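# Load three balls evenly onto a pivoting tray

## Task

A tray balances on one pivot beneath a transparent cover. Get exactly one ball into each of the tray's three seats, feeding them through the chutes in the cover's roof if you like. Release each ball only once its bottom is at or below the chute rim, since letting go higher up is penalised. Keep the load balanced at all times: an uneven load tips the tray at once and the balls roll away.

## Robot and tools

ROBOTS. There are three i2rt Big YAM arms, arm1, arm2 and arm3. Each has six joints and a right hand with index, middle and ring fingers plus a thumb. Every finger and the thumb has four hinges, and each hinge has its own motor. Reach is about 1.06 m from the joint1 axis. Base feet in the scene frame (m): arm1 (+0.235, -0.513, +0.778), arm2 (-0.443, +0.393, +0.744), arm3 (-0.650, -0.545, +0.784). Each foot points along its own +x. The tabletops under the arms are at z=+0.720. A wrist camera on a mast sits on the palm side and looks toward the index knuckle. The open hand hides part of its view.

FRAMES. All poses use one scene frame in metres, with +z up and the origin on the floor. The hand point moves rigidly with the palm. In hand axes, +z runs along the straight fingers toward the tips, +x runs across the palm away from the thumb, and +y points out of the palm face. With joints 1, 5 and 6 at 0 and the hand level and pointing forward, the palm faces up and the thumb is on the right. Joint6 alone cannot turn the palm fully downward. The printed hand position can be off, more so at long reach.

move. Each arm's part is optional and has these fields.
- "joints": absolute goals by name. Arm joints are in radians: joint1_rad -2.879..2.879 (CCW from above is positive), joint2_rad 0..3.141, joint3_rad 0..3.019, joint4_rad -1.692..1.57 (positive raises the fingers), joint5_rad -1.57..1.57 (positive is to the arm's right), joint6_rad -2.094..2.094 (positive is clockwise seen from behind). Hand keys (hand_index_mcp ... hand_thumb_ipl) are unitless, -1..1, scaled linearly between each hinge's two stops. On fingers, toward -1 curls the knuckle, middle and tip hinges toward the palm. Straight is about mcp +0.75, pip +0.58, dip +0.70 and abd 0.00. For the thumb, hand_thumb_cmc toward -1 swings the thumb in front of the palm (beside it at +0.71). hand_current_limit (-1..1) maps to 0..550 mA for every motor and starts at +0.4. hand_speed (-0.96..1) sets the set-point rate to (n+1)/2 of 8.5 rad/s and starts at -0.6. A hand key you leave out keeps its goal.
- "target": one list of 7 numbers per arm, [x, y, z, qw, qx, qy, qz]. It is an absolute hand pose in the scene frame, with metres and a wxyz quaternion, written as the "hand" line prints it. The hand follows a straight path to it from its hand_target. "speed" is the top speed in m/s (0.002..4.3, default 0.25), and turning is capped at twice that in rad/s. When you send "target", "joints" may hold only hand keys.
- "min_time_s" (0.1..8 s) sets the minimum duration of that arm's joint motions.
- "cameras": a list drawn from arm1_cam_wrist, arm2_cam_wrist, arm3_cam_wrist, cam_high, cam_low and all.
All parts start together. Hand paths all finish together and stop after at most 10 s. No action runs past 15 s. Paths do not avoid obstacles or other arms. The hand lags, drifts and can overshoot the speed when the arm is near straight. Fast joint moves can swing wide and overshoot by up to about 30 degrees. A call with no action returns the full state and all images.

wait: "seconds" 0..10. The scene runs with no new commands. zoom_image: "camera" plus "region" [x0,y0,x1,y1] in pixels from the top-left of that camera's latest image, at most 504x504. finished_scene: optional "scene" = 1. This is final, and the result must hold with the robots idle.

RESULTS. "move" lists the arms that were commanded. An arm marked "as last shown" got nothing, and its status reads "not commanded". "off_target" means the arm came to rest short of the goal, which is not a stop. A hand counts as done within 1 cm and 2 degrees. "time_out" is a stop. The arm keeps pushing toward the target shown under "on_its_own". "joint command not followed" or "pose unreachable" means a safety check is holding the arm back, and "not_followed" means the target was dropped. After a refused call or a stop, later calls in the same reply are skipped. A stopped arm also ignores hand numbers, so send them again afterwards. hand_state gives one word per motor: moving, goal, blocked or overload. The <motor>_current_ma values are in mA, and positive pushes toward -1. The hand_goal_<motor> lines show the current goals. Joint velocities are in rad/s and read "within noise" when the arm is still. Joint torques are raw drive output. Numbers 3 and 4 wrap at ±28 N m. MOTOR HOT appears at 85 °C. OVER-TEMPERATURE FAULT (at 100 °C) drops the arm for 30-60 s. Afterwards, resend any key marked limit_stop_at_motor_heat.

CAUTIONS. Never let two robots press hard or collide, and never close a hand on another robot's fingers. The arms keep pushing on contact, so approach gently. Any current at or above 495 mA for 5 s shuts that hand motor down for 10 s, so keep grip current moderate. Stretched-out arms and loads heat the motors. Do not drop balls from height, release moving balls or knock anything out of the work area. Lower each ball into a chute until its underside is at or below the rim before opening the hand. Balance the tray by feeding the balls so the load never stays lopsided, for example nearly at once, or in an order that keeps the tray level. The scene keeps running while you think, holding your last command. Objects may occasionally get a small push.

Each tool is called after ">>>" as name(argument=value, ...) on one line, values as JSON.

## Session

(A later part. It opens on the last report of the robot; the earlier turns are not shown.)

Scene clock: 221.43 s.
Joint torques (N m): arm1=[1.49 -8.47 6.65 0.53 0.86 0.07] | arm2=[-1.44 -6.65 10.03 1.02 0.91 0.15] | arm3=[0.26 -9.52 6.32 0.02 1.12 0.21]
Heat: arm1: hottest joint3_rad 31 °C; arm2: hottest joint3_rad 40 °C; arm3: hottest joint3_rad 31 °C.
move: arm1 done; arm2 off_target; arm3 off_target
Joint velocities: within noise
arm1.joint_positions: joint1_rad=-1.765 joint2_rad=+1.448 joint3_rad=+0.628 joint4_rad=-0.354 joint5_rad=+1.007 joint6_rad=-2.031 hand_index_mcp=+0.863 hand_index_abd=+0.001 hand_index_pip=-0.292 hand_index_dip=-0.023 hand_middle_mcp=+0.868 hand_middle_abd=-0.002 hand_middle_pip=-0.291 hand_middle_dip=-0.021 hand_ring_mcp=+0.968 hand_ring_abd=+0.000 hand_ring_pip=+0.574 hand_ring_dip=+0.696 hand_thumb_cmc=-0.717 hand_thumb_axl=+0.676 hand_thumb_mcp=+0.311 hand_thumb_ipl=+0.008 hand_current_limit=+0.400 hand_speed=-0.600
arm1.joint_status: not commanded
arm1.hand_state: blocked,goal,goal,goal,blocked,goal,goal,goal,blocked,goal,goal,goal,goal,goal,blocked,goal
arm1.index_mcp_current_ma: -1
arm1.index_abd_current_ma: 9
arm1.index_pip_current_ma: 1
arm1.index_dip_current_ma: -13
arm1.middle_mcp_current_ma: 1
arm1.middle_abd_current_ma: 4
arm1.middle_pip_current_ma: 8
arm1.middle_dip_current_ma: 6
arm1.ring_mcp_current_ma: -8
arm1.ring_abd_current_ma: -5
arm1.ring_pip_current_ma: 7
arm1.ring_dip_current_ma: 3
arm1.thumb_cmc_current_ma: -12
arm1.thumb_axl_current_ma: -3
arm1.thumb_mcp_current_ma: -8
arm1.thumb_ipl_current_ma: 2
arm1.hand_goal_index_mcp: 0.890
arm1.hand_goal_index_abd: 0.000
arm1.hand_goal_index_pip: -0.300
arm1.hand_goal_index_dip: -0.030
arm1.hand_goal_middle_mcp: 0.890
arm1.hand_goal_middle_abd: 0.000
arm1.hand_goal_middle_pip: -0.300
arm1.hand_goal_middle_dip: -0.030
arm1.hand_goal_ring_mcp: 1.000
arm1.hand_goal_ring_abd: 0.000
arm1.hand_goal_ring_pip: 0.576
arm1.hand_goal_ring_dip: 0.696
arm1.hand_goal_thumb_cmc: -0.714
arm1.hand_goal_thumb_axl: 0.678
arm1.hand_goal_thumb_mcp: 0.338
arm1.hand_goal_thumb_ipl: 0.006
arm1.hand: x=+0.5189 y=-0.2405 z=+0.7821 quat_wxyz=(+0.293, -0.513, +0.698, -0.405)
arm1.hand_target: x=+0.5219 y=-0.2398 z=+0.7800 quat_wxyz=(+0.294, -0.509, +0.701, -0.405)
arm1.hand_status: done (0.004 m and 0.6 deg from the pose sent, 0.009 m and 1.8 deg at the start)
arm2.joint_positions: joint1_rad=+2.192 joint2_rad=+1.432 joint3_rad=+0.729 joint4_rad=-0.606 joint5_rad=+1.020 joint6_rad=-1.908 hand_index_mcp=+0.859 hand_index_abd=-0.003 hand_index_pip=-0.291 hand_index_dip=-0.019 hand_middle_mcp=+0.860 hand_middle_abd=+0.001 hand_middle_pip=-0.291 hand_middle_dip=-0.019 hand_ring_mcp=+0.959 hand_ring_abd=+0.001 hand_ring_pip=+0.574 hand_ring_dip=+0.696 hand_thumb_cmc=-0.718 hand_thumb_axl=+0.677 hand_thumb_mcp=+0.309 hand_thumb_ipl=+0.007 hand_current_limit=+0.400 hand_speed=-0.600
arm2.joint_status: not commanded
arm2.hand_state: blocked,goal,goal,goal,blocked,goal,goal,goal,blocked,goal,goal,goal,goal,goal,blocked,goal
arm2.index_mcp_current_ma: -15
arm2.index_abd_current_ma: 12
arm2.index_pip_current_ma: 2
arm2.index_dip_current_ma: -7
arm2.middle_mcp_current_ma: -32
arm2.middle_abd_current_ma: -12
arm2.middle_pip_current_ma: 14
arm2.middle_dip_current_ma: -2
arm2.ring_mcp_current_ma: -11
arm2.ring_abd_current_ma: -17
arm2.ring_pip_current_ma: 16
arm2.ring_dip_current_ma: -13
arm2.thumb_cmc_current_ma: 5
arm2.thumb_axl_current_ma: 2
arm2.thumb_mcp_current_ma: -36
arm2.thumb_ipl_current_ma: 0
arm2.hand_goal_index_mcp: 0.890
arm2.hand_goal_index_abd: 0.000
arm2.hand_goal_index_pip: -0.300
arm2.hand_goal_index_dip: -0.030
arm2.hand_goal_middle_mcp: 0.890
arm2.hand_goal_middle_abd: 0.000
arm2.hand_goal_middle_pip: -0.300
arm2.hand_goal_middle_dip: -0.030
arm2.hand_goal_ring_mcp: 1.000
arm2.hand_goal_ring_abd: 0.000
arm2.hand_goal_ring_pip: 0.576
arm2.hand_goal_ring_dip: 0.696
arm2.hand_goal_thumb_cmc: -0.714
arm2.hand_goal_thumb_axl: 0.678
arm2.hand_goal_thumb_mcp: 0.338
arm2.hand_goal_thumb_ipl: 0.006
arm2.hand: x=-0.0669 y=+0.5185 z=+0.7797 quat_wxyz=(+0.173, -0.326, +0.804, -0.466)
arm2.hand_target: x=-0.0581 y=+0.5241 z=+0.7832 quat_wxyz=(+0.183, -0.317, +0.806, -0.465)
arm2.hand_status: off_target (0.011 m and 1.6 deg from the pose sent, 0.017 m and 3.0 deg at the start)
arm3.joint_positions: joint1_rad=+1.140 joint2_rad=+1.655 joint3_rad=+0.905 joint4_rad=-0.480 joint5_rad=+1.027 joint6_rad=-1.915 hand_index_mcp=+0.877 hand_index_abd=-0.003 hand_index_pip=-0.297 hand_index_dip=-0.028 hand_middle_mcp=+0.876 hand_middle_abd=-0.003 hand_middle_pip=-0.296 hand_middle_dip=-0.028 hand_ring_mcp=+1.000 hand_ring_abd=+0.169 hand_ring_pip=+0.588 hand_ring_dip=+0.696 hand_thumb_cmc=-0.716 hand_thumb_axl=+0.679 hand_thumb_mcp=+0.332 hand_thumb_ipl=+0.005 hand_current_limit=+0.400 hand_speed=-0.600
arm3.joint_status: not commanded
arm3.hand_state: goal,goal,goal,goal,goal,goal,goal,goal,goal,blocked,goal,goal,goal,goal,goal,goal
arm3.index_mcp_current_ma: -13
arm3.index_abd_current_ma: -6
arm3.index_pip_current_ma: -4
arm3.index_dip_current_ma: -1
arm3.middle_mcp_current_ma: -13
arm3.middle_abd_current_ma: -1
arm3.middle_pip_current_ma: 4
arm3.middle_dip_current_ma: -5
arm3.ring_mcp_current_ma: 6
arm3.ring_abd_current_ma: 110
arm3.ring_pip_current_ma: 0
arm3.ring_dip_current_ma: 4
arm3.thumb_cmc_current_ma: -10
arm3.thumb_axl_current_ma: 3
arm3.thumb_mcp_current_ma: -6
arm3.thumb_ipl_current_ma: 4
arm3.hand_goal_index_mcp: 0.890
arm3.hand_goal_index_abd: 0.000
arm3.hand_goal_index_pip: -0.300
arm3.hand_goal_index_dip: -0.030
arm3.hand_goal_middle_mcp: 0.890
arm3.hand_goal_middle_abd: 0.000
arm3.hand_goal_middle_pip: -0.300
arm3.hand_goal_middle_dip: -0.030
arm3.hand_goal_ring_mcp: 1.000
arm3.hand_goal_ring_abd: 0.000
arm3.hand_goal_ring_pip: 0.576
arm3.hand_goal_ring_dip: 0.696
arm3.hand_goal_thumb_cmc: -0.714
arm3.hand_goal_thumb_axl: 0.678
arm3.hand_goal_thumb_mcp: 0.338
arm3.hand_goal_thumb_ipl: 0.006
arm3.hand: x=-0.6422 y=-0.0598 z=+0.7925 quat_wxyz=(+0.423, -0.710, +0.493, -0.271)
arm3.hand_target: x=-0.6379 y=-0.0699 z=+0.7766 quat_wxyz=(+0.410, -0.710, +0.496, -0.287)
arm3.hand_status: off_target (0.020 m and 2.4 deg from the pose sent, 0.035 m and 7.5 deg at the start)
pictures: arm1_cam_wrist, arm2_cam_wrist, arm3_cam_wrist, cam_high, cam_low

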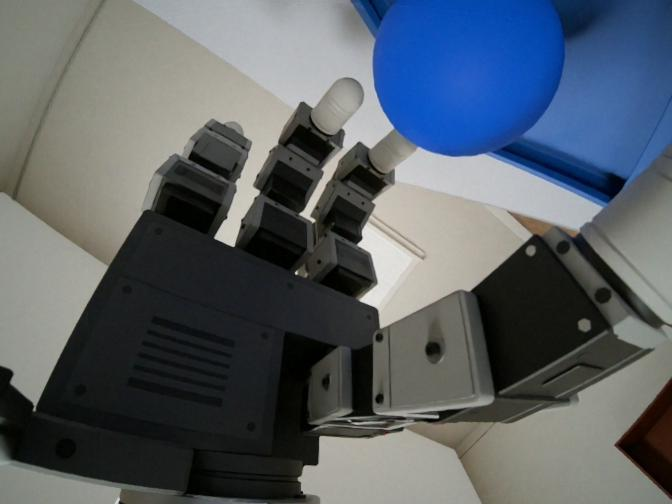

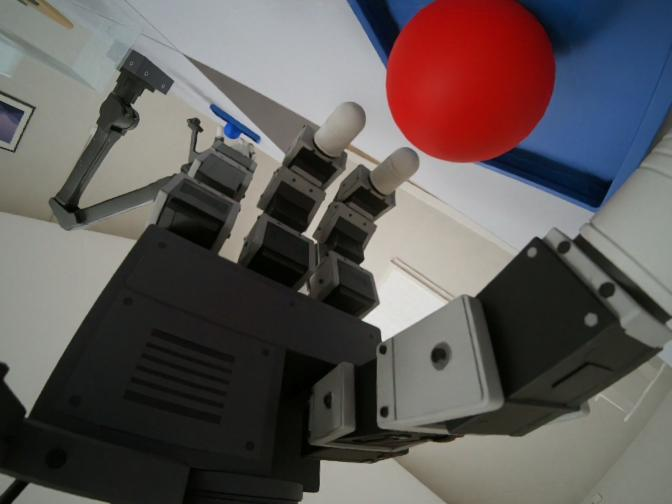

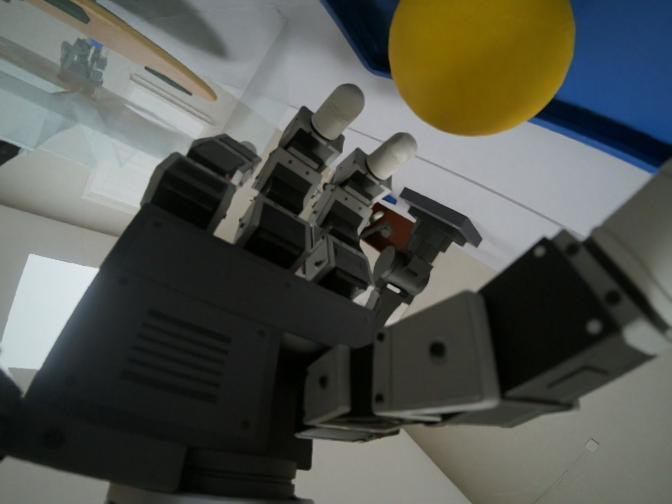

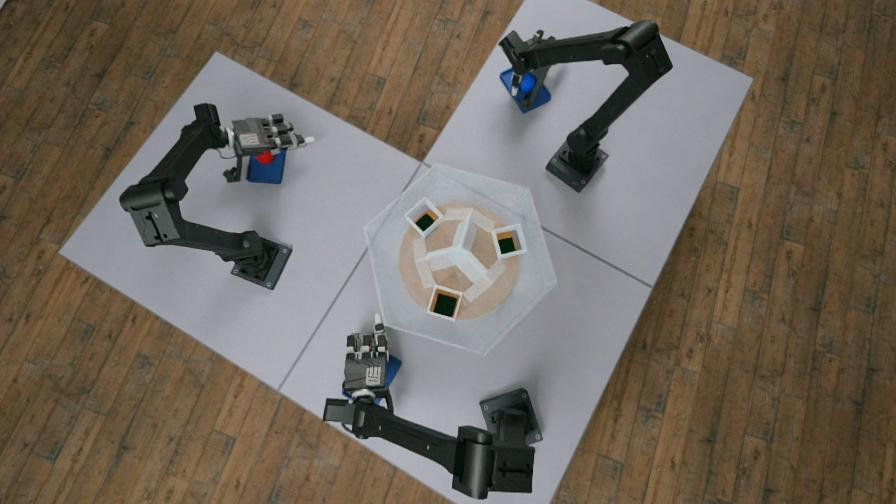

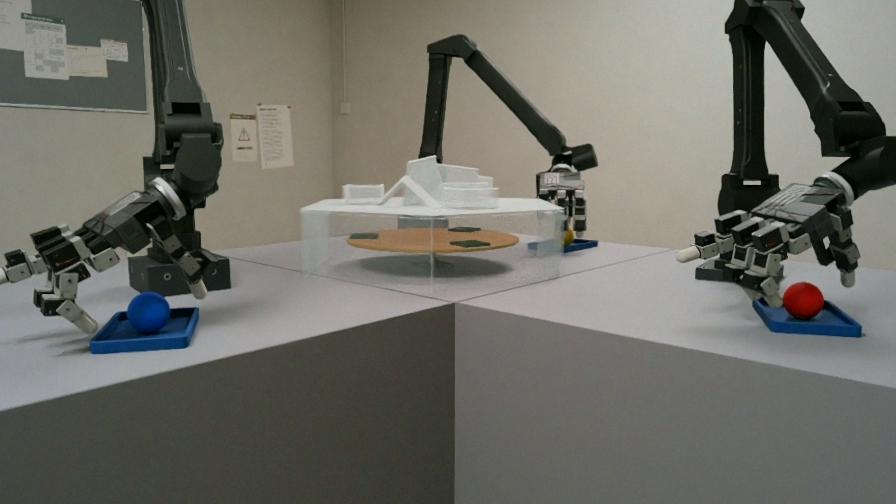

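>>> move(arm1={"target":[0.5135,-0.2515,0.770,0.2939,-0.5091,0.7006,-0.4045],"speed":0.08,"joints":{"hand_ring_mcp":1.0,"hand_ring_pip":-1.0,"hand_ring_dip":-0.9}}, arm2={"target":[-0.0605,0.515,0.7695,0.1833,-0.3175,0.8058,-0.4652],"speed":0.08,"joints":{"hand_ring_mcp":1.0,"hand_ring_pip":-1.0,"hand_ring_dip":-0.9}}, arm3={"target":[-0.636,-0.078,0.764,0.4096,-0.7094,0.4968,-0.2868],"speed":0.08,"joints":{"hand_ring_mcp":1.0,"hand_ring_pip":-1.0,"hand_ring_dip":-0.9}}, cameras=["all"])

>>> zoom_image(camera="cam_low", region=[0, 180, 260, 370])

>>> zoom_image(camera="cam_low", region=[650, 160, 896, 350])

>>> zoom_image(camera="cam_low", region=[500, 120, 640, 270])

Scene clock: 234.33 s.
Joint torques (N m): arm1=[1.67 -8.7 5.85 0.47 0.81 0.07] | arm2=[-1.96 -6.89 8.62 1.1 0.7 -0.07] | arm3=[0.09 -10.17 6.28 1.29 0.85 -0.03]
Heat: arm1: hottest joint3_rad 31 °C; arm2: hottest joint3_rad 40 °C; arm3: hottest joint3_rad 31 °C.
move: arm1 off_target; arm2 off_target; arm3 off_target
Joint velocities: within noise
arm1.joint_positions: joint1_rad=-1.765 joint2_rad=+1.448 joint3_rad=+0.588 joint4_rad=-0.316 joint5_rad=+1.009 joint6_rad=-2.027 hand_index_mcp=+0.866 hand_index_abd=+0.001 hand_index_pip=-0.296 hand_index_dip=-0.032 hand_middle_mcp=+0.867 hand_middle_abd=-0.002 hand_middle_pip=-0.291 hand_middle_dip=-0.021 hand_ring_mcp=+0.964 hand_ring_abd=+0.000 hand_ring_pip=-0.893 hand_ring_dip=-0.778 hand_thumb_cmc=-0.717 hand_thumb_axl=+0.676 hand_thumb_mcp=+0.311 hand_thumb_ipl=+0.008 hand_current_limit=+0.400 hand_speed=-0.600
arm1.joint_status: hand_ring_mcp off_target (ended at +0.964, target +1.000); hand_ring_pip off_target (ended at -0.893, target -1.000); hand_ring_dip off_target (ended at -0.778, target -0.900)
arm1.hand_state: blocked,goal,goal,goal,blocked,goal,goal,goal,blocked,goal,blocked,blocked,goal,goal,blocked,goal
arm1.index_mcp_current_ma: -4
arm1.index_abd_current_ma: -7
arm1.index_pip_current_ma: 5
arm1.index_dip_current_ma: -1
arm1.middle_mcp_current_ma: 6
arm1.middle_abd_current_ma: 14
arm1.middle_pip_current_ma: 7
arm1.middle_dip_current_ma: 6
arm1.ring_mcp_current_ma: 2
arm1.ring_abd_current_ma: -7
arm1.ring_pip_current_ma: 23
arm1.ring_dip_current_ma: 24
arm1.thumb_cmc_current_ma: -20
arm1.thumb_axl_current_ma: -18
arm1.thumb_mcp_current_ma: -4
arm1.thumb_ipl_current_ma: 0
arm1.hand_goal_index_mcp: 0.890
arm1.hand_goal_index_abd: 0.000
arm1.hand_goal_index_pip: -0.300
arm1.hand_goal_index_dip: -0.030
arm1.hand_goal_middle_mcp: 0.890
arm1.hand_goal_middle_abd: 0.000
arm1.hand_goal_middle_pip: -0.300
arm1.hand_goal_middle_dip: -0.030
arm1.hand_goal_ring_mcp: 1.000
arm1.hand_goal_ring_abd: 0.000
arm1.hand_goal_ring_pip: -1.000
arm1.hand_goal_ring_dip: -0.900
arm1.hand_goal_thumb_cmc: -0.714
arm1.hand_goal_thumb_axl: 0.678
arm1.hand_goal_thumb_mcp: 0.338
arm1.hand_goal_thumb_ipl: 0.006
arm1.hand: x=+0.5130 y=-0.2504 z=+0.7721 quat_wxyz=(+0.293, -0.512, +0.699, -0.405)
arm1.hand_target: x=+0.5135 y=-0.2514 z=+0.7701 quat_wxyz=(+0.294, -0.509, +0.701, -0.404)
arm1.hand_status: done (0.002 m and 0.4 deg from the pose sent, 0.017 m and 0.6 deg at the start)
arm2.joint_positions: joint1_rad=+2.182 joint2_rad=+1.442 joint3_rad=+0.701 joint4_rad=-0.530 joint5_rad=+1.019 joint6_rad=-1.919 hand_index_mcp=+0.859 hand_index_abd=-0.003 hand_index_pip=-0.291 hand_index_dip=-0.019 hand_middle_mcp=+0.860 hand_middle_abd=+0.001 hand_middle_pip=-0.291 hand_middle_dip=-0.019 hand_ring_mcp=+0.954 hand_ring_abd=+0.001 hand_ring_pip=-0.900 hand_ring_dip=-0.769 hand_thumb_cmc=-0.718 hand_thumb_axl=+0.677 hand_thumb_mcp=+0.309 hand_thumb_ipl=+0.007 hand_current_limit=+0.400 hand_speed=-0.600
arm2.joint_status: hand_ring_mcp off_target (ended at +0.954, target +1.000); hand_ring_pip off_target (ended at -0.900, target -1.000); hand_ring_dip off_target (ended at -0.769, target -0.900)
arm2.hand_state: blocked,goal,goal,goal,blocked,goal,goal,goal,blocked,goal,blocked,blocked,goal,goal,blocked,goal
arm2.index_mcp_current_ma: -14
arm2.index_abd_current_ma: -1
arm2.index_pip_current_ma: 6
arm2.index_dip_current_ma: 11
arm2.middle_mcp_current_ma: -26
arm2.middle_abd_current_ma: -15
arm2.middle_pip_current_ma: 7
arm2.middle_dip_current_ma: -10
arm2.ring_mcp_current_ma: -16
arm2.ring_abd_current_ma: -3
arm2.ring_pip_current_ma: 74
arm2.ring_dip_current_ma: 84
arm2.thumb_cmc_current_ma: 4
arm2.thumb_axl_current_ma: 9
arm2.thumb_mcp_current_ma: -5
arm2.thumb_ipl_current_ma: 2
arm2.hand_goal_index_mcp: 0.890
arm2.hand_goal_index_abd: 0.000
arm2.hand_goal_index_pip: -0.300
arm2.hand_goal_index_dip: -0.030
arm2.hand_goal_middle_mcp: 0.890
arm2.hand_goal_middle_abd: 0.000
arm2.hand_goal_middle_pip: -0.300
arm2.hand_goal_middle_dip: -0.030
arm2.hand_goal_ring_mcp: 1.000
arm2.hand_goal_ring_abd: 0.000
arm2.hand_goal_ring_pip: -1.000
arm2.hand_goal_ring_dip: -0.900
arm2.hand_goal_thumb_cmc: -0.714
arm2.hand_goal_thumb_axl: 0.678
arm2.hand_goal_thumb_mcp: 0.338
arm2.hand_goal_thumb_ipl: 0.006
arm2.hand: x=-0.0635 y=+0.5163 z=+0.7708 quat_wxyz=(+0.184, -0.318, +0.806, -0.465)
arm2.hand_target: x=-0.0606 y=+0.5151 z=+0.7695 quat_wxyz=(+0.183, -0.318, +0.806, -0.465)
arm2.hand_status: done (0.004 m and 0.1 deg from the pose sent, 0.013 m and 1.6 deg at the start)
arm3.joint_positions: joint1_rad=+1.142 joint2_rad=+1.676 joint3_rad=+0.868 joint4_rad=-0.477 joint5_rad=+1.034 joint6_rad=-1.887 hand_index_mcp=+0.878 hand_index_abd=+0.001 hand_index_pip=-0.303 hand_index_dip=-0.037 hand_middle_mcp=+0.876 hand_middle_abd=-0.003 hand_middle_pip=-0.301 hand_middle_dip=-0.032 hand_ring_mcp=+0.978 hand_ring_abd=+0.005 hand_ring_pip=-0.897 hand_ring_dip=-0.775 hand_thumb_cmc=-0.715 hand_thumb_axl=+0.679 hand_thumb_mcp=+0.332 hand_thumb_ipl=+0.005 hand_current_limit=+0.400 hand_speed=-0.600
arm3.joint_status: hand_ring_mcp off_target (ended at +0.978, target +1.000); hand_ring_pip off_target (ended at -0.897, target -1.000); hand_ring_dip off_target (ended at -0.775, target -0.900)
arm3.hand_state: goal,goal,goal,goal,goal,goal,goal,goal,blocked,goal,blocked,blocked,goal,goal,goal,goal
arm3.index_mcp_current_ma: -5
arm3.index_abd_current_ma: -3
arm3.index_pip_current_ma: -5
arm3.index_dip_current_ma: -6
arm3.middle_mcp_current_ma: -15
arm3.middle_abd_current_ma: -2
arm3.middle_pip_current_ma: 9
arm3.middle_dip_current_ma: -1
arm3.ring_mcp_current_ma: -10
arm3.ring_abd_current_ma: 5
arm3.ring_pip_current_ma: 99
arm3.ring_dip_current_ma: 145
arm3.thumb_cmc_current_ma: -10
arm3.thumb_axl_current_ma: 5
arm3.thumb_mcp_current_ma: -6
arm3.thumb_ipl_current_ma: -1
arm3.hand_goal_index_mcp: 0.890
arm3.hand_goal_index_abd: 0.000
arm3.hand_goal_index_pip: -0.300
arm3.hand_goal_index_dip: -0.030
arm3.hand_goal_middle_mcp: 0.890
arm3.hand_goal_middle_abd: 0.000
arm3.hand_goal_middle_pip: -0.300
arm3.hand_goal_middle_dip: -0.030
arm3.hand_goal_ring_mcp: 1.000
arm3.hand_goal_ring_abd: 0.000
arm3.hand_goal_ring_pip: -1.000
arm3.hand_goal_ring_dip: -0.900
arm3.hand_goal_thumb_cmc: -0.714
arm3.hand_goal_thumb_axl: 0.678
arm3.hand_goal_thumb_mcp: 0.338
arm3.hand_goal_thumb_ipl: 0.006
arm3.hand: x=-0.6389 y=-0.0777 z=+0.7723 quat_wxyz=(+0.413, -0.712, +0.492, -0.284)
arm3.hand_target: x=-0.6360 y=-0.0781 z=+0.7642 quat_wxyz=(+0.410, -0.709, +0.497, -0.287)
arm3.hand_status: done (0.009 m and 0.7 deg from the pose sent, 0.034 m and 2.4 deg at the start)
pictures: arm1_cam_wrist, arm2_cam_wrist, arm3_cam_wrist, cam_high, cam_low

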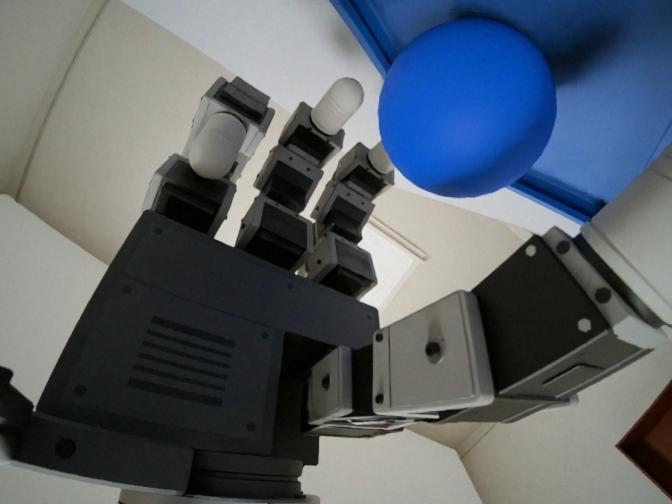

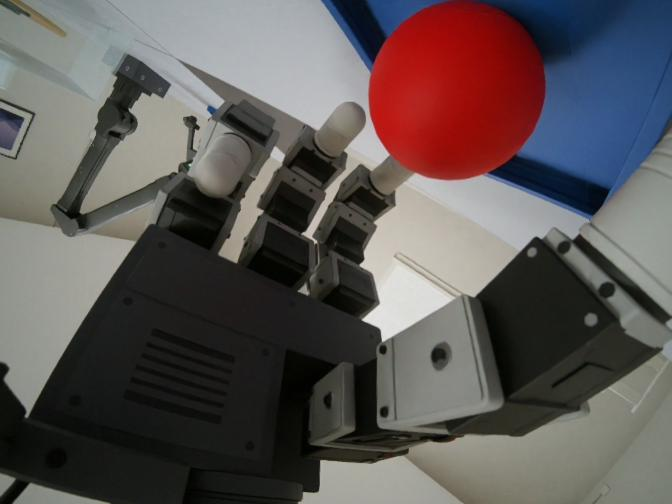

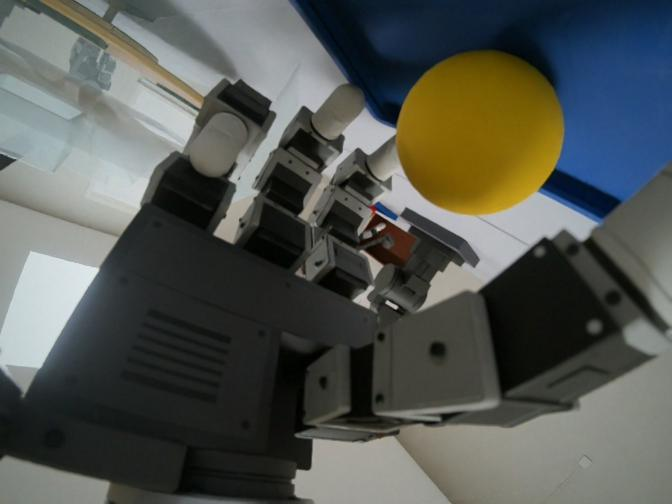

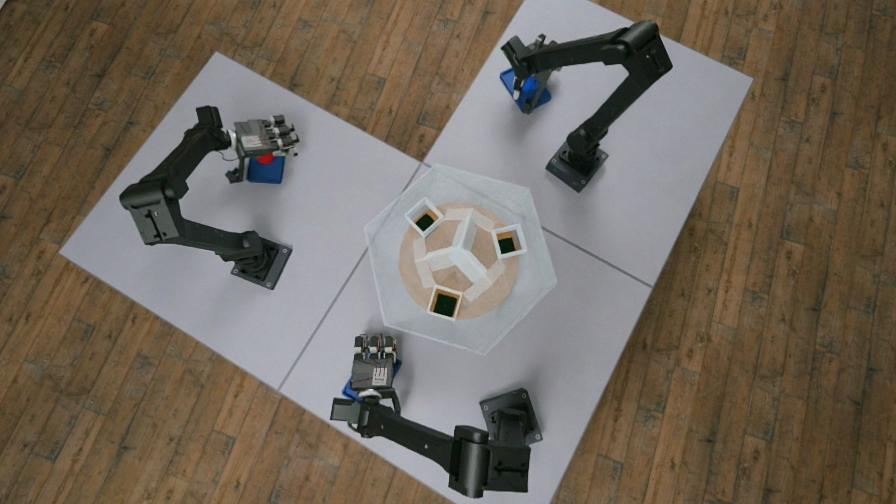

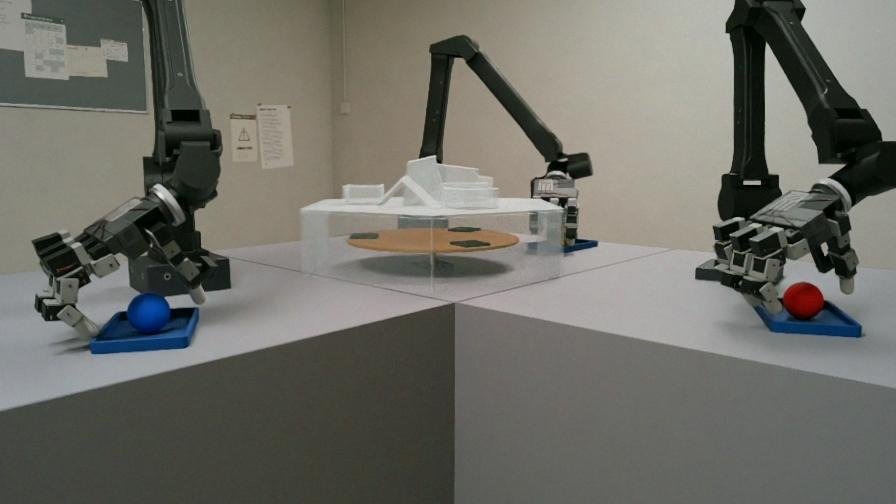

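Scaled by 1.938 from the camera's image (finer frame: 1280x720).

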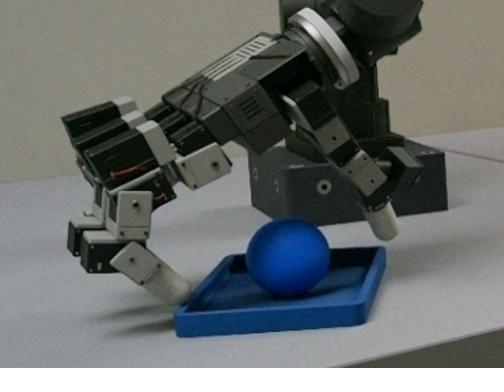

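Scaled by 2.049 from the camera's image (finer frame: 1280x720).

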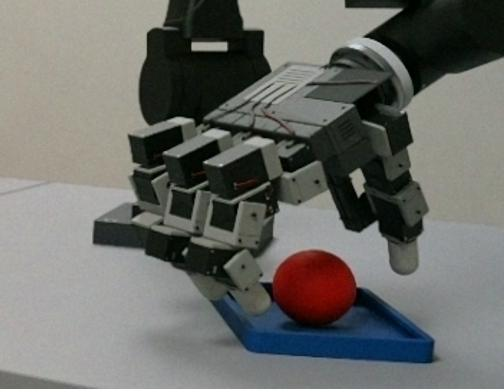

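Scaled by 3.360 from the camera's image (finer frame: 1280x720).

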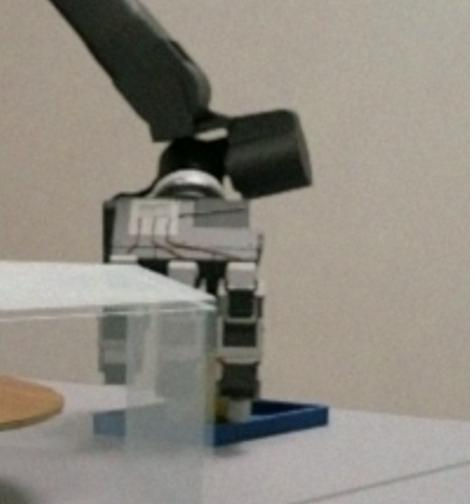

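>>> move(arm2={"target":[-0.0664,0.5067,0.7655,0.1833,-0.3175,0.8058,-0.4652],"speed":0.08}, arm3={"target":[-0.6384,-0.0715,0.7635,0.4096,-0.7094,0.4968,-0.2868],"speed":0.08}, cameras=["arm2_cam_wrist","arm3_cam_wrist"])

Scene clock: 244.00 s.
Joint torques (N m): arm1=[1.67 -8.64 5.82 0.5 0.82 0.07] | arm2=[-2.02 -7.88 8.02 1.06 0.67 -0.08] | arm3=[0.09 -9.11 8.02 1.02 0.73 -0.03]
Heat: arm1: hottest joint3_rad 30 °C; arm2: hottest joint3_rad 39 °C; arm3: hottest joint3_rad 31 °C.
move: arm2 done; arm3 done
Joint velocities: within noise
arm1: as last shown
arm1.index_mcp_current_ma: -3
arm1.index_abd_current_ma: 1
arm1.index_pip_current_ma: -4
arm1.index_dip_current_ma: -2
arm1.middle_mcp_current_ma: 4
arm1.middle_abd_current_ma: 8
arm1.middle_pip_current_ma: -10
arm1.middle_dip_current_ma: 3
arm1.ring_mcp_current_ma: -13
arm1.ring_abd_current_ma: -14
arm1.ring_pip_current_ma: 29
arm1.ring_dip_current_ma: 33
arm1.thumb_cmc_current_ma: -11
arm1.thumb_axl_current_ma: 0
arm1.thumb_mcp_current_ma: -13
arm1.thumb_ipl_current_ma: -9
arm2.joint_positions: joint1_rad=+2.171 joint2_rad=+1.442 joint3_rad=+0.673 joint4_rad=-0.494 joint5_rad=+1.017 joint6_rad=-1.936 hand_index_mcp=+0.860 hand_index_abd=+0.000 hand_index_pip=-0.301 hand_index_dip=-0.031 hand_middle_mcp=+0.860 hand_middle_abd=+0.001 hand_middle_pip=-0.291 hand_middle_dip=-0.019 hand_ring_mcp=+0.954 hand_ring_abd=+0.001 hand_ring_pip=-0.900 hand_ring_dip=-0.769 hand_thumb_cmc=-0.718 hand_thumb_axl=+0.677 hand_thumb_mcp=+0.309 hand_thumb_ipl=+0.007 hand_current_limit=+0.400 hand_speed=-0.600
arm2.joint_status: not commanded
arm2.hand_state: blocked,goal,goal,goal,blocked,goal,goal,goal,blocked,goal,blocked,blocked,goal,goal,blocked,goal
arm2.index_mcp_current_ma: -27
arm2.index_abd_current_ma: -6
arm2.index_pip_current_ma: 4
arm2.index_dip_current_ma: 13
arm2.middle_mcp_current_ma: -19
arm2.middle_abd_current_ma: -3
arm2.middle_pip_current_ma: 1
arm2.middle_dip_current_ma: 4
arm2.ring_mcp_current_ma: -13
arm2.ring_abd_current_ma: -21
arm2.ring_pip_current_ma: 70
arm2.ring_dip_current_ma: 82
arm2.thumb_cmc_current_ma: 11
arm2.thumb_axl_current_ma: 8
arm2.thumb_mcp_current_ma: -35
arm2.thumb_ipl_current_ma: -16
arm2.hand_goal_index_mcp: 0.890
arm2.hand_goal_index_abd: 0.000
arm2.hand_goal_index_pip: -0.300
arm2.hand_goal_index_dip: -0.030
arm2.hand_goal_middle_mcp: 0.890
arm2.hand_goal_middle_abd: 0.000
arm2.hand_goal_middle_pip: -0.300
arm2.hand_goal_middle_dip: -0.030
arm2.hand_goal_ring_mcp: 1.000
arm2.hand_goal_ring_abd: 0.000
arm2.hand_goal_ring_pip: -1.000
arm2.hand_goal_ring_dip: -0.900
arm2.hand_goal_thumb_cmc: -0.714
arm2.hand_goal_thumb_axl: 0.678
arm2.hand_goal_thumb_mcp: 0.338
arm2.hand_goal_thumb_ipl: 0.006
arm2.hand: x=-0.0682 y=+0.5086 z=+0.7629 quat_wxyz=(+0.181, -0.319, +0.806, -0.466)
arm2.hand_target: x=-0.0664 y=+0.5068 z=+0.7655 quat_wxyz=(+0.183, -0.317, +0.806, -0.465)
arm2.hand_status: done (0.004 m and 0.3 deg from the pose sent, 0.011 m and 0.1 deg at the start)
arm3.joint_positions: joint1_rad=+1.142 joint2_rad=+1.679 joint3_rad=+0.868 joint4_rad=-0.477 joint5_rad=+1.038 joint6_rad=-1.883 hand_index_mcp=+0.878 hand_index_abd=+0.001 hand_index_pip=-0.310 hand_index_dip=-0.038 hand_middle_mcp=+0.876 hand_middle_abd=-0.003 hand_middle_pip=-0.306 hand_middle_dip=-0.036 hand_ring_mcp=+0.978 hand_ring_abd=+0.005 hand_ring_pip=-0.897 hand_ring_dip=-0.775 hand_thumb_cmc=-0.715 hand_thumb_axl=+0.679 hand_thumb_mcp=+0.332 hand_thumb_ipl=+0.005 hand_current_limit=+0.400 hand_speed=-0.600
arm3.joint_status: not commanded
arm3.hand_state: goal,goal,goal,goal,goal,goal,goal,goal,blocked,goal,blocked,blocked,goal,goal,goal,goal
arm3.index_mcp_current_ma: -6
arm3.index_abd_current_ma: -11
arm3.index_pip_current_ma: -5
arm3.index_dip_current_ma: 0
arm3.middle_mcp_current_ma: -12
arm3.middle_abd_current_ma: -1
arm3.middle_pip_current_ma: 9
arm3.middle_dip_current_ma: -6
arm3.ring_mcp_current_ma: -14
arm3.ring_abd_current_ma: 3
arm3.ring_pip_current_ma: 96
arm3.ring_dip_current_ma: 147
arm3.thumb_cmc_current_ma: -13
arm3.thumb_axl_current_ma: 13
arm3.thumb_mcp_current_ma: -6
arm3.thumb_ipl_current_ma: 3
arm3.hand_goal_index_mcp: 0.890
arm3.hand_goal_index_abd: 0.000
arm3.hand_goal_index_pip: -0.300
arm3.hand_goal_index_dip: -0.030
arm3.hand_goal_middle_mcp: 0.890
arm3.hand_goal_middle_abd: 0.000
arm3.hand_goal_middle_pip: -0.300
arm3.hand_goal_middle_dip: -0.030
arm3.hand_goal_ring_mcp: 1.000
arm3.hand_goal_ring_abd: 0.000
arm3.hand_goal_ring_pip: -1.000
arm3.hand_goal_ring_dip: -0.900
arm3.hand_goal_thumb_cmc: -0.714
arm3.hand_goal_thumb_axl: 0.678
arm3.hand_goal_thumb_mcp: 0.338
arm3.hand_goal_thumb_ipl: 0.006
arm3.hand: x=-0.6383 y=-0.0776 z=+0.7714 quat_wxyz=(+0.414, -0.710, +0.493, -0.286)
arm3.hand_target: x=-0.6384 y=-0.0719 z=+0.7635 quat_wxyz=(+0.410, -0.709, +0.497, -0.287)
arm3.hand_status: done (0.010 m and 0.7 deg from the pose sent, 0.011 m and 0.7 deg at the start)

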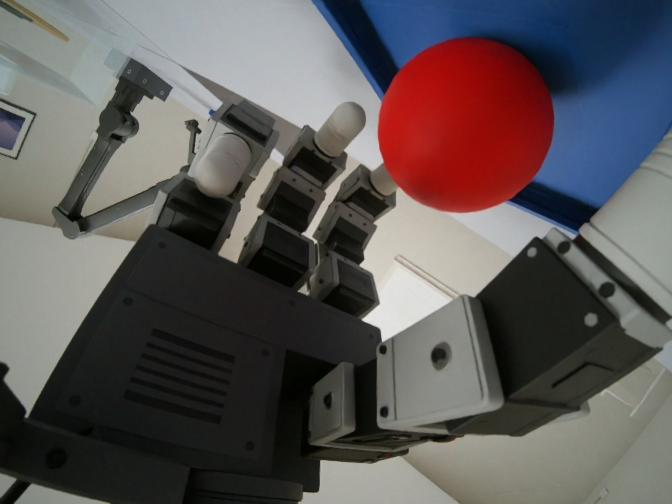

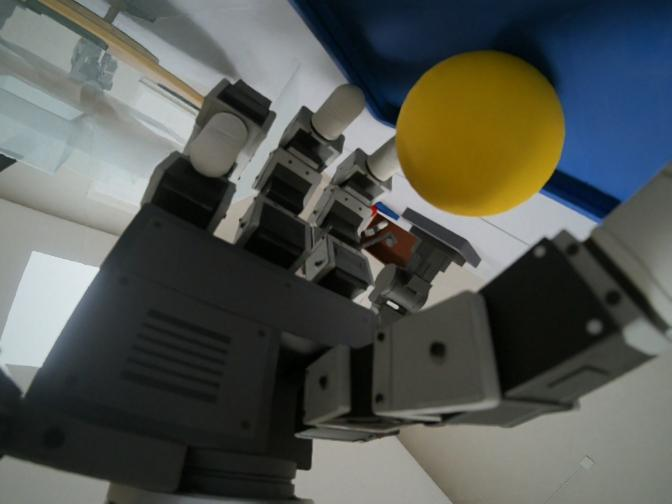

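>>> move(arm3={"target":[-0.645,-0.062,0.7625,0.4096,-0.7094,0.4968,-0.2868],"speed":0.08}, cameras=["arm3_cam_wrist"])

Scene clock: 246.43 s.
Joint torques (N m): arm1=[1.79 -8.7 5.86 0.51 0.82 0.07] | arm2=[-2.02 -7.88 8.01 1.01 0.66 -0.1] | arm3=[1.08 -9.41 8.34 0.75 0.63 0.05]
Heat: arm1: hottest joint3_rad 30 °C; arm2: hottest joint3_rad 39 °C; arm3: hottest joint3_rad 31 °C.
move: arm3 off_target
Joint velocities: within noise
arm1, arm2: as last shown
arm1.index_mcp_current_ma: -6
arm1.index_abd_current_ma: 8
arm1.index_pip_current_ma: 3
arm1.index_dip_current_ma: -7
arm1.middle_mcp_current_ma: -2
arm1.middle_abd_current_ma: 10
arm1.middle_pip_current_ma: 3
arm1.middle_dip_current_ma: -1
arm1.ring_mcp_current_ma: -7
arm1.ring_abd_current_ma: -7
arm1.ring_pip_current_ma: 15
arm1.ring_dip_current_ma: 34
arm1.thumb_axl_current_ma: -10
arm1.thumb_mcp_current_ma: -16
arm1.thumb_ipl_current_ma: -2
arm2.joint_positions: joint1_rad=+2.171 joint2_rad=+1.442 joint3_rad=+0.673 joint4_rad=-0.494 joint5_rad=+1.017 joint6_rad=-1.937 hand_index_mcp=+0.860 hand_index_abd=+0.000 hand_index_pip=-0.301 hand_index_dip=-0.031 hand_middle_mcp=+0.860 hand_middle_abd=+0.001 hand_middle_pip=-0.291 hand_middle_dip=-0.019 hand_ring_mcp=+0.954 hand_ring_abd=+0.001 hand_ring_pip=-0.900 hand_ring_dip=-0.769 hand_thumb_cmc=-0.718 hand_thumb_axl=+0.677 hand_thumb_mcp=+0.309 hand_thumb_ipl=+0.007 hand_current_limit=+0.400 hand_speed=-0.600
arm2.index_mcp_current_ma: -21
arm2.index_abd_current_ma: 2
arm2.index_pip_current_ma: -2
arm2.index_dip_current_ma: 14
arm2.middle_mcp_current_ma: -26
arm2.middle_abd_current_ma: 5
arm2.middle_pip_current_ma: 3
arm2.middle_dip_current_ma: 2
arm2.ring_mcp_current_ma: -34
arm2.ring_abd_current_ma: -8
arm2.ring_pip_current_ma: 60
arm2.ring_dip_current_ma: 75
arm2.thumb_cmc_current_ma: -1
arm2.thumb_axl_current_ma: 9
arm2.thumb_mcp_current_ma: -18
arm2.thumb_ipl_current_ma: -8
arm2.hand: x=-0.0683 y=+0.5086 z=+0.7629 quat_wxyz=(+0.181, -0.319, +0.806, -0.466)
arm2.hand_target: x=-0.0665 y=+0.5068 z=+0.7655 quat_wxyz=(+0.183, -0.317, +0.806, -0.465)
arm3.joint_positions: joint1_rad=+1.142 joint2_rad=+1.702 joint3_rad=+0.899 joint4_rad=-0.499 joint5_rad=+1.044 joint6_rad=-1.870 hand_index_mcp=+0.874 hand_index_abd=-0.005 hand_index_pip=-0.323 hand_index_dip=-0.049 hand_middle_mcp=+0.883 hand_middle_abd=-0.004 hand_middle_pip=-0.311 hand_middle_dip=-0.039 hand_ring_mcp=+0.978 hand_ring_abd=+0.005 hand_ring_pip=-0.897 hand_ring_dip=-0.775 hand_thumb_cmc=-0.715 hand_thumb_axl=+0.679 hand_thumb_mcp=+0.332 hand_thumb_ipl=+0.005 hand_current_limit=+0.400 hand_speed=-0.600
arm3.joint_status: not commanded
arm3.hand_state: goal,goal,blocked,goal,goal,goal,goal,goal,blocked,goal,blocked,blocked,goal,goal,goal,goal
arm3.index_mcp_current_ma: -15
arm3.index_abd_current_ma: -17
arm3.index_pip_current_ma: -18
arm3.index_dip_current_ma: -9
arm3.middle_mcp_current_ma: -11
arm3.middle_abd_current_ma: 3
arm3.middle_pip_current_ma: 4
arm3.middle_dip_current_ma: -12
arm3.ring_mcp_current_ma: -11
arm3.ring_abd_current_ma: 4
arm3.ring_pip_current_ma: 95
arm3.ring_dip_current_ma: 144
arm3.thumb_cmc_current_ma: -9
arm3.thumb_axl_current_ma: 7
arm3.thumb_mcp_current_ma: -8
arm3.thumb_ipl_current_ma: -3
arm3.hand_goal_index_mcp: 0.890
arm3.hand_goal_index_abd: 0.000
arm3.hand_goal_index_pip: -0.300
arm3.hand_goal_index_dip: -0.030
arm3.hand_goal_middle_mcp: 0.890
arm3.hand_goal_middle_abd: 0.000
arm3.hand_goal_middle_pip: -0.300
arm3.hand_goal_middle_dip: -0.030
arm3.hand_goal_ring_mcp: 1.000
arm3.hand_goal_ring_abd: 0.000
arm3.hand_goal_ring_pip: -1.000
arm3.hand_goal_ring_dip: -0.900
arm3.hand_goal_thumb_cmc: -0.714
arm3.hand_goal_thumb_axl: 0.678
arm3.hand_goal_thumb_mcp: 0.338
arm3.hand_goal_thumb_ipl: 0.006
arm3.hand: x=-0.6391 y=-0.0692 z=+0.7709 quat_wxyz=(+0.413, -0.708, +0.494, -0.289)
arm3.hand_target: x=-0.6449 y=-0.0626 z=+0.7625 quat_wxyz=(+0.410, -0.710, +0.497, -0.287)
arm3.hand_status: off_target (0.013 m and 0.6 deg from the pose sent, 0.019 m and 0.7 deg at the start)

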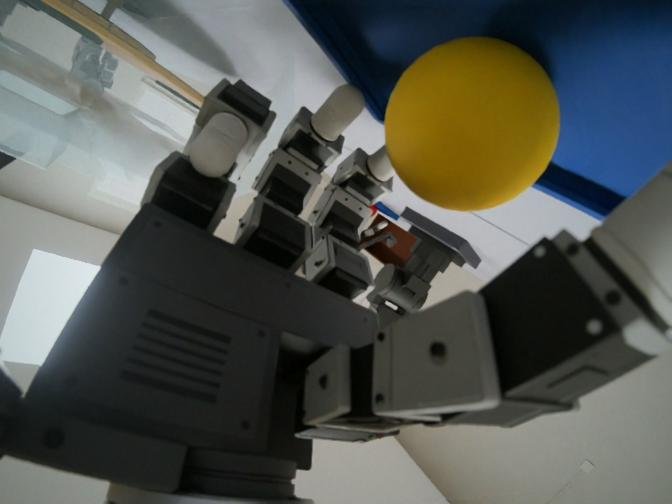

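>>> move(arm1={"joints":{"hand_speed":-0.88,"hand_index_mcp":0.534,"hand_middle_mcp":0.534,"hand_thumb_mcp":-0.045}}, arm2={"joints":{"hand_speed":-0.88,"hand_index_mcp":0.534,"hand_middle_mcp":0.534,"hand_thumb_mcp":-0.045}}, arm3={"joints":{"hand_speed":-0.88,"hand_index_mcp":0.534,"hand_middle_mcp":0.534,"hand_thumb_mcp":-0.045}}, cameras=["all"])

>>> zoom_image(camera="cam_low", region=[0, 180, 260, 370])

>>> zoom_image(camera="cam_low", region=[650, 160, 896, 350])

Scene clock: 250.80 s.
Joint torques (N m): arm1=[1.79 -8.7 5.87 0.24 0.55 -0.02] | arm2=[-1.79 -7.77 8.06 0.79 0.43 -0.1] | arm3=[1.03 -9.82 7.54 0.84 0.35 -0.05]
Heat: arm1: hottest joint3_rad 30 °C; arm2: hottest joint3_rad 39 °C; arm3: hottest joint3_rad 31 °C.
move: arm1 off_target; arm2 off_target; arm3 off_target
Joint velocities: within noise
arm1.joint_positions: joint1_rad=-1.765 joint2_rad=+1.448 joint3_rad=+0.588 joint4_rad=-0.310 joint5_rad=+1.015 joint6_rad=-2.018 hand_index_mcp=+0.621 hand_index_abd=+0.001 hand_index_pip=-0.292 hand_index_dip=-0.049 hand_middle_mcp=+0.519 hand_middle_abd=-0.002 hand_middle_pip=-0.289 hand_middle_dip=-0.021 hand_ring_mcp=+0.964 hand_ring_abd=+0.000 hand_ring_pip=-0.893 hand_ring_dip=-0.778 hand_thumb_cmc=-0.713 hand_thumb_axl=+0.679 hand_thumb_mcp=-0.035 hand_thumb_ipl=+0.014 hand_current_limit=+0.400 hand_speed=-0.880
arm1.joint_status: hand_index_mcp off_target (ended at +0.621, target +0.534); the others done
arm1.hand_state: blocked,goal,goal,goal,goal,goal,goal,goal,blocked,goal,blocked,blocked,goal,goal,goal,goal
arm1.index_mcp_current_ma: 12
arm1.index_abd_current_ma: 1
arm1.index_pip_current_ma: -5
arm1.index_dip_current_ma: -7
arm1.middle_mcp_current_ma: 7
arm1.middle_abd_current_ma: 5
arm1.middle_pip_current_ma: 2
arm1.middle_dip_current_ma: 2
arm1.ring_mcp_current_ma: 0
arm1.ring_abd_current_ma: -6
arm1.ring_pip_current_ma: 27
arm1.ring_dip_current_ma: 34
arm1.thumb_cmc_current_ma: -9
arm1.thumb_axl_current_ma: -2
arm1.thumb_mcp_current_ma: -9
arm1.thumb_ipl_current_ma: -2
arm1.hand_goal_index_mcp: 0.534
arm1.hand_goal_index_abd: 0.000
arm1.hand_goal_index_pip: -0.300
arm1.hand_goal_index_dip: -0.030
arm1.hand_goal_middle_mcp: 0.534
arm1.hand_goal_middle_abd: 0.000
arm1.hand_goal_middle_pip: -0.300
arm1.hand_goal_middle_dip: -0.030
arm1.hand_goal_ring_mcp: 1.000
arm1.hand_goal_ring_abd: 0.000
arm1.hand_goal_ring_pip: -1.000
arm1.hand_goal_ring_dip: -0.900
arm1.hand_goal_thumb_cmc: -0.714
arm1.hand_goal_thumb_axl: 0.678
arm1.hand_goal_thumb_mcp: -0.044
arm1.hand_goal_thumb_ipl: 0.006
arm1.hand: x=+0.5148 y=-0.2494 z=+0.7733 quat_wxyz=(+0.298, -0.506, +0.701, -0.406)
arm1.hand_target: x=+0.5134 y=-0.2514 z=+0.7700 quat_wxyz=(+0.294, -0.509, +0.701, -0.404)
arm1.hand_status: not commanded
arm2.joint_positions: joint1_rad=+2.166 joint2_rad=+1.441 joint3_rad=+0.673 joint4_rad=-0.487 joint5_rad=+1.023 joint6_rad=-1.937 hand_index_mcp=+0.667 hand_index_abd=+0.001 hand_index_pip=-0.298 hand_index_dip=-0.052 hand_middle_mcp=+0.520 hand_middle_abd=-0.003 hand_middle_pip=-0.286 hand_middle_dip=-0.019 hand_ring_mcp=+0.954 hand_ring_abd=+0.001 hand_ring_pip=-0.900 hand_ring_dip=-0.769 hand_thumb_cmc=-0.714 hand_thumb_axl=+0.679 hand_thumb_mcp=-0.010 hand_thumb_ipl=+0.011 hand_current_limit=+0.400 hand_speed=-0.880
arm2.joint_status: hand_index_mcp off_target (ended at +0.667, target +0.534); hand_thumb_mcp off_target (ended at -0.010, target -0.045); the others done
arm2.hand_state: blocked,goal,goal,blocked,goal,goal,goal,goal,blocked,goal,blocked,blocked,goal,goal,blocked,goal
arm2.index_mcp_current_ma: 79
arm2.index_abd_current_ma: -1
arm2.index_pip_current_ma: -3
arm2.index_dip_current_ma: -7
arm2.middle_mcp_current_ma: -11
arm2.middle_abd_current_ma: -15
arm2.middle_pip_current_ma: 4
arm2.middle_dip_current_ma: -2
arm2.ring_mcp_current_ma: -14
arm2.ring_abd_current_ma: -6
arm2.ring_pip_current_ma: 70
arm2.ring_dip_current_ma: 80
arm2.thumb_cmc_current_ma: 15
arm2.thumb_axl_current_ma: 5
arm2.thumb_mcp_current_ma: 7
arm2.thumb_ipl_current_ma: -5
arm2.hand_goal_index_mcp: 0.534
arm2.hand_goal_index_abd: 0.000
arm2.hand_goal_index_pip: -0.300
arm2.hand_goal_index_dip: -0.030
arm2.hand_goal_middle_mcp: 0.534
arm2.hand_goal_middle_abd: 0.000
arm2.hand_goal_middle_pip: -0.300
arm2.hand_goal_middle_dip: -0.030
arm2.hand_goal_ring_mcp: 1.000
arm2.hand_goal_ring_abd: 0.000
arm2.hand_goal_ring_pip: -1.000
arm2.hand_goal_ring_dip: -0.900
arm2.hand_goal_thumb_cmc: -0.714
arm2.hand_goal_thumb_axl: 0.678
arm2.hand_goal_thumb_mcp: -0.044
arm2.hand_goal_thumb_ipl: 0.006
arm2.hand: x=-0.0658 y=+0.5067 z=+0.7645 quat_wxyz=(+0.183, -0.314, +0.806, -0.468)
arm2.hand_target: x=-0.0664 y=+0.5067 z=+0.7654 quat_wxyz=(+0.183, -0.317, +0.806, -0.465)
arm2.hand_status: not commanded
arm3.joint_positions: joint1_rad=+1.142 joint2_rad=+1.703 joint3_rad=+0.910 joint4_rad=-0.499 joint5_rad=+1.051 joint6_rad=-1.863 hand_index_mcp=+0.526 hand_index_abd=+0.001 hand_index_pip=-0.301 hand_index_dip=-0.034 hand_middle_mcp=+0.579 hand_middle_abd=-0.003 hand_middle_pip=-0.308 hand_middle_dip=-0.046 hand_ring_mcp=+0.978 hand_ring_abd=+0.005 hand_ring_pip=-0.897 hand_ring_dip=-0.775 hand_thumb_cmc=-0.719 hand_thumb_axl=+0.676 hand_thumb_mcp=-0.032 hand_thumb_ipl=+0.008 hand_current_limit=+0.400 hand_speed=-0.880
arm3.joint_status: hand_middle_mcp off_target (ended at +0.579, target +0.534); the others done
arm3.hand_state: goal,goal,goal,goal,blocked,goal,goal,goal,blocked,goal,blocked,blocked,goal,goal,goal,goal
arm3.index_mcp_current_ma: 0
arm3.index_abd_current_ma: -1
arm3.index_pip_current_ma: -5
arm3.index_dip_current_ma: -3
arm3.middle_mcp_current_ma: 23
arm3.middle_abd_current_ma: -5
arm3.middle_pip_current_ma: 2
arm3.middle_dip_current_ma: -12
arm3.ring_mcp_current_ma: -6
arm3.ring_abd_current_ma: 4
arm3.ring_pip_current_ma: 101
arm3.ring_dip_current_ma: 139
arm3.thumb_cmc_current_ma: -6
arm3.thumb_axl_current_ma: 7
arm3.thumb_mcp_current_ma: 0
arm3.thumb_ipl_current_ma: 7
arm3.hand_goal_index_mcp: 0.534
arm3.hand_goal_index_abd: 0.000
arm3.hand_goal_index_pip: -0.300
arm3.hand_goal_index_dip: -0.030
arm3.hand_goal_middle_mcp: 0.534
arm3.hand_goal_middle_abd: 0.000
arm3.hand_goal_middle_pip: -0.300
arm3.hand_goal_middle_dip: -0.030
arm3.hand_goal_ring_mcp: 1.000
arm3.hand_goal_ring_abd: 0.000
arm3.hand_goal_ring_pip: -1.000
arm3.hand_goal_ring_dip: -0.900
arm3.hand_goal_thumb_cmc: -0.714
arm3.hand_goal_thumb_axl: 0.678
arm3.hand_goal_thumb_mcp: -0.044
arm3.hand_goal_thumb_ipl: 0.006
arm3.hand: x=-0.6390 y=-0.0634 z=+0.7749 quat_wxyz=(+0.419, -0.703, +0.498, -0.287)
arm3.hand_target: x=-0.6450 y=-0.0624 z=+0.7627 quat_wxyz=(+0.410, -0.709, +0.497, -0.287)
arm3.hand_status: not commanded
pictures: arm1_cam_wrist, arm2_cam_wrist, arm3_cam_wrist, cam_high, cam_low

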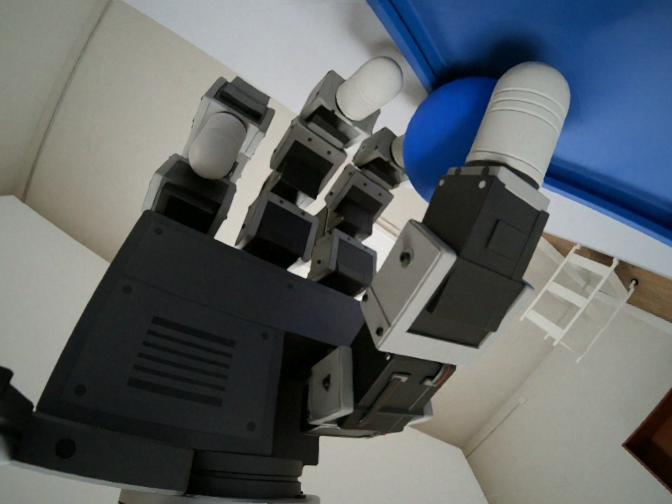

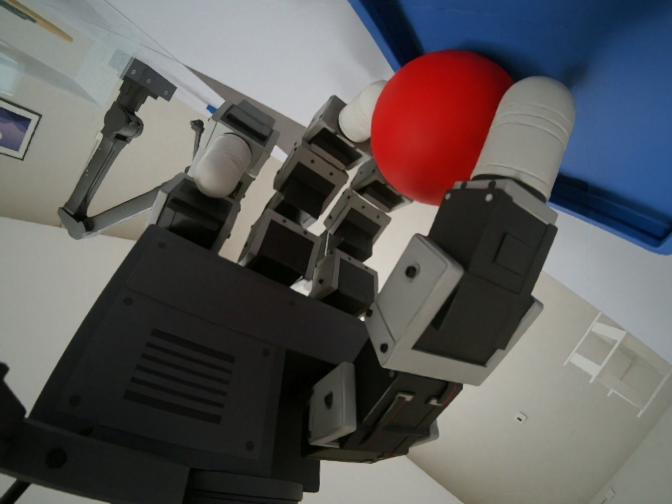

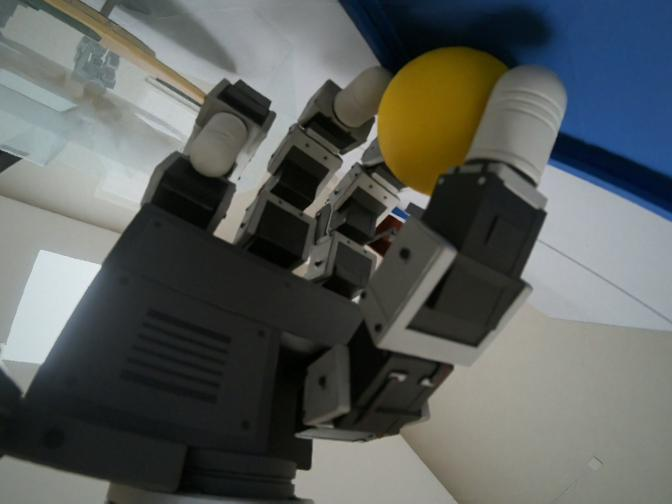

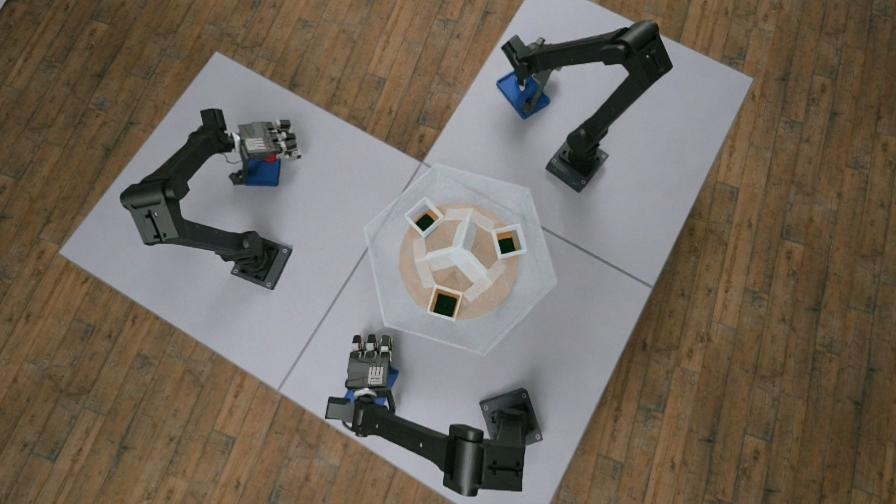

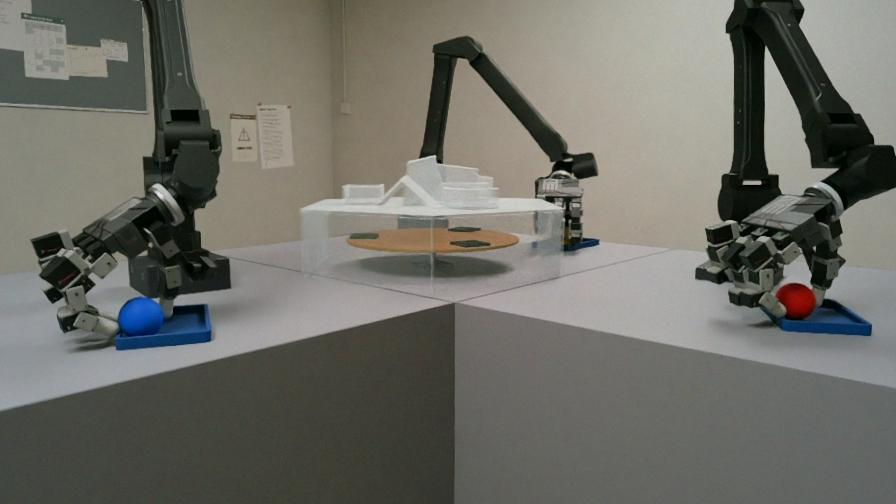

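Scaled by 1.938 from the camera's image (finer frame: 1280x720).

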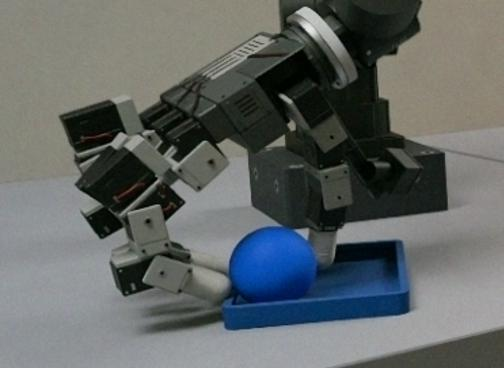

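Scaled by 2.049 from the camera's image (finer frame: 1280x720).

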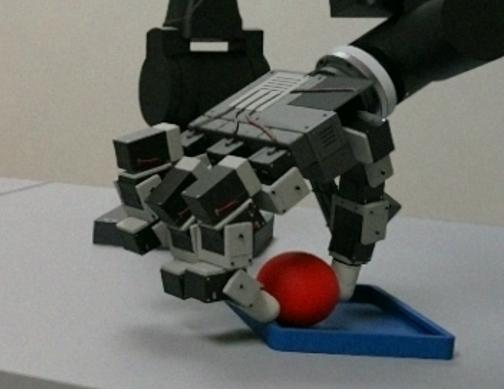

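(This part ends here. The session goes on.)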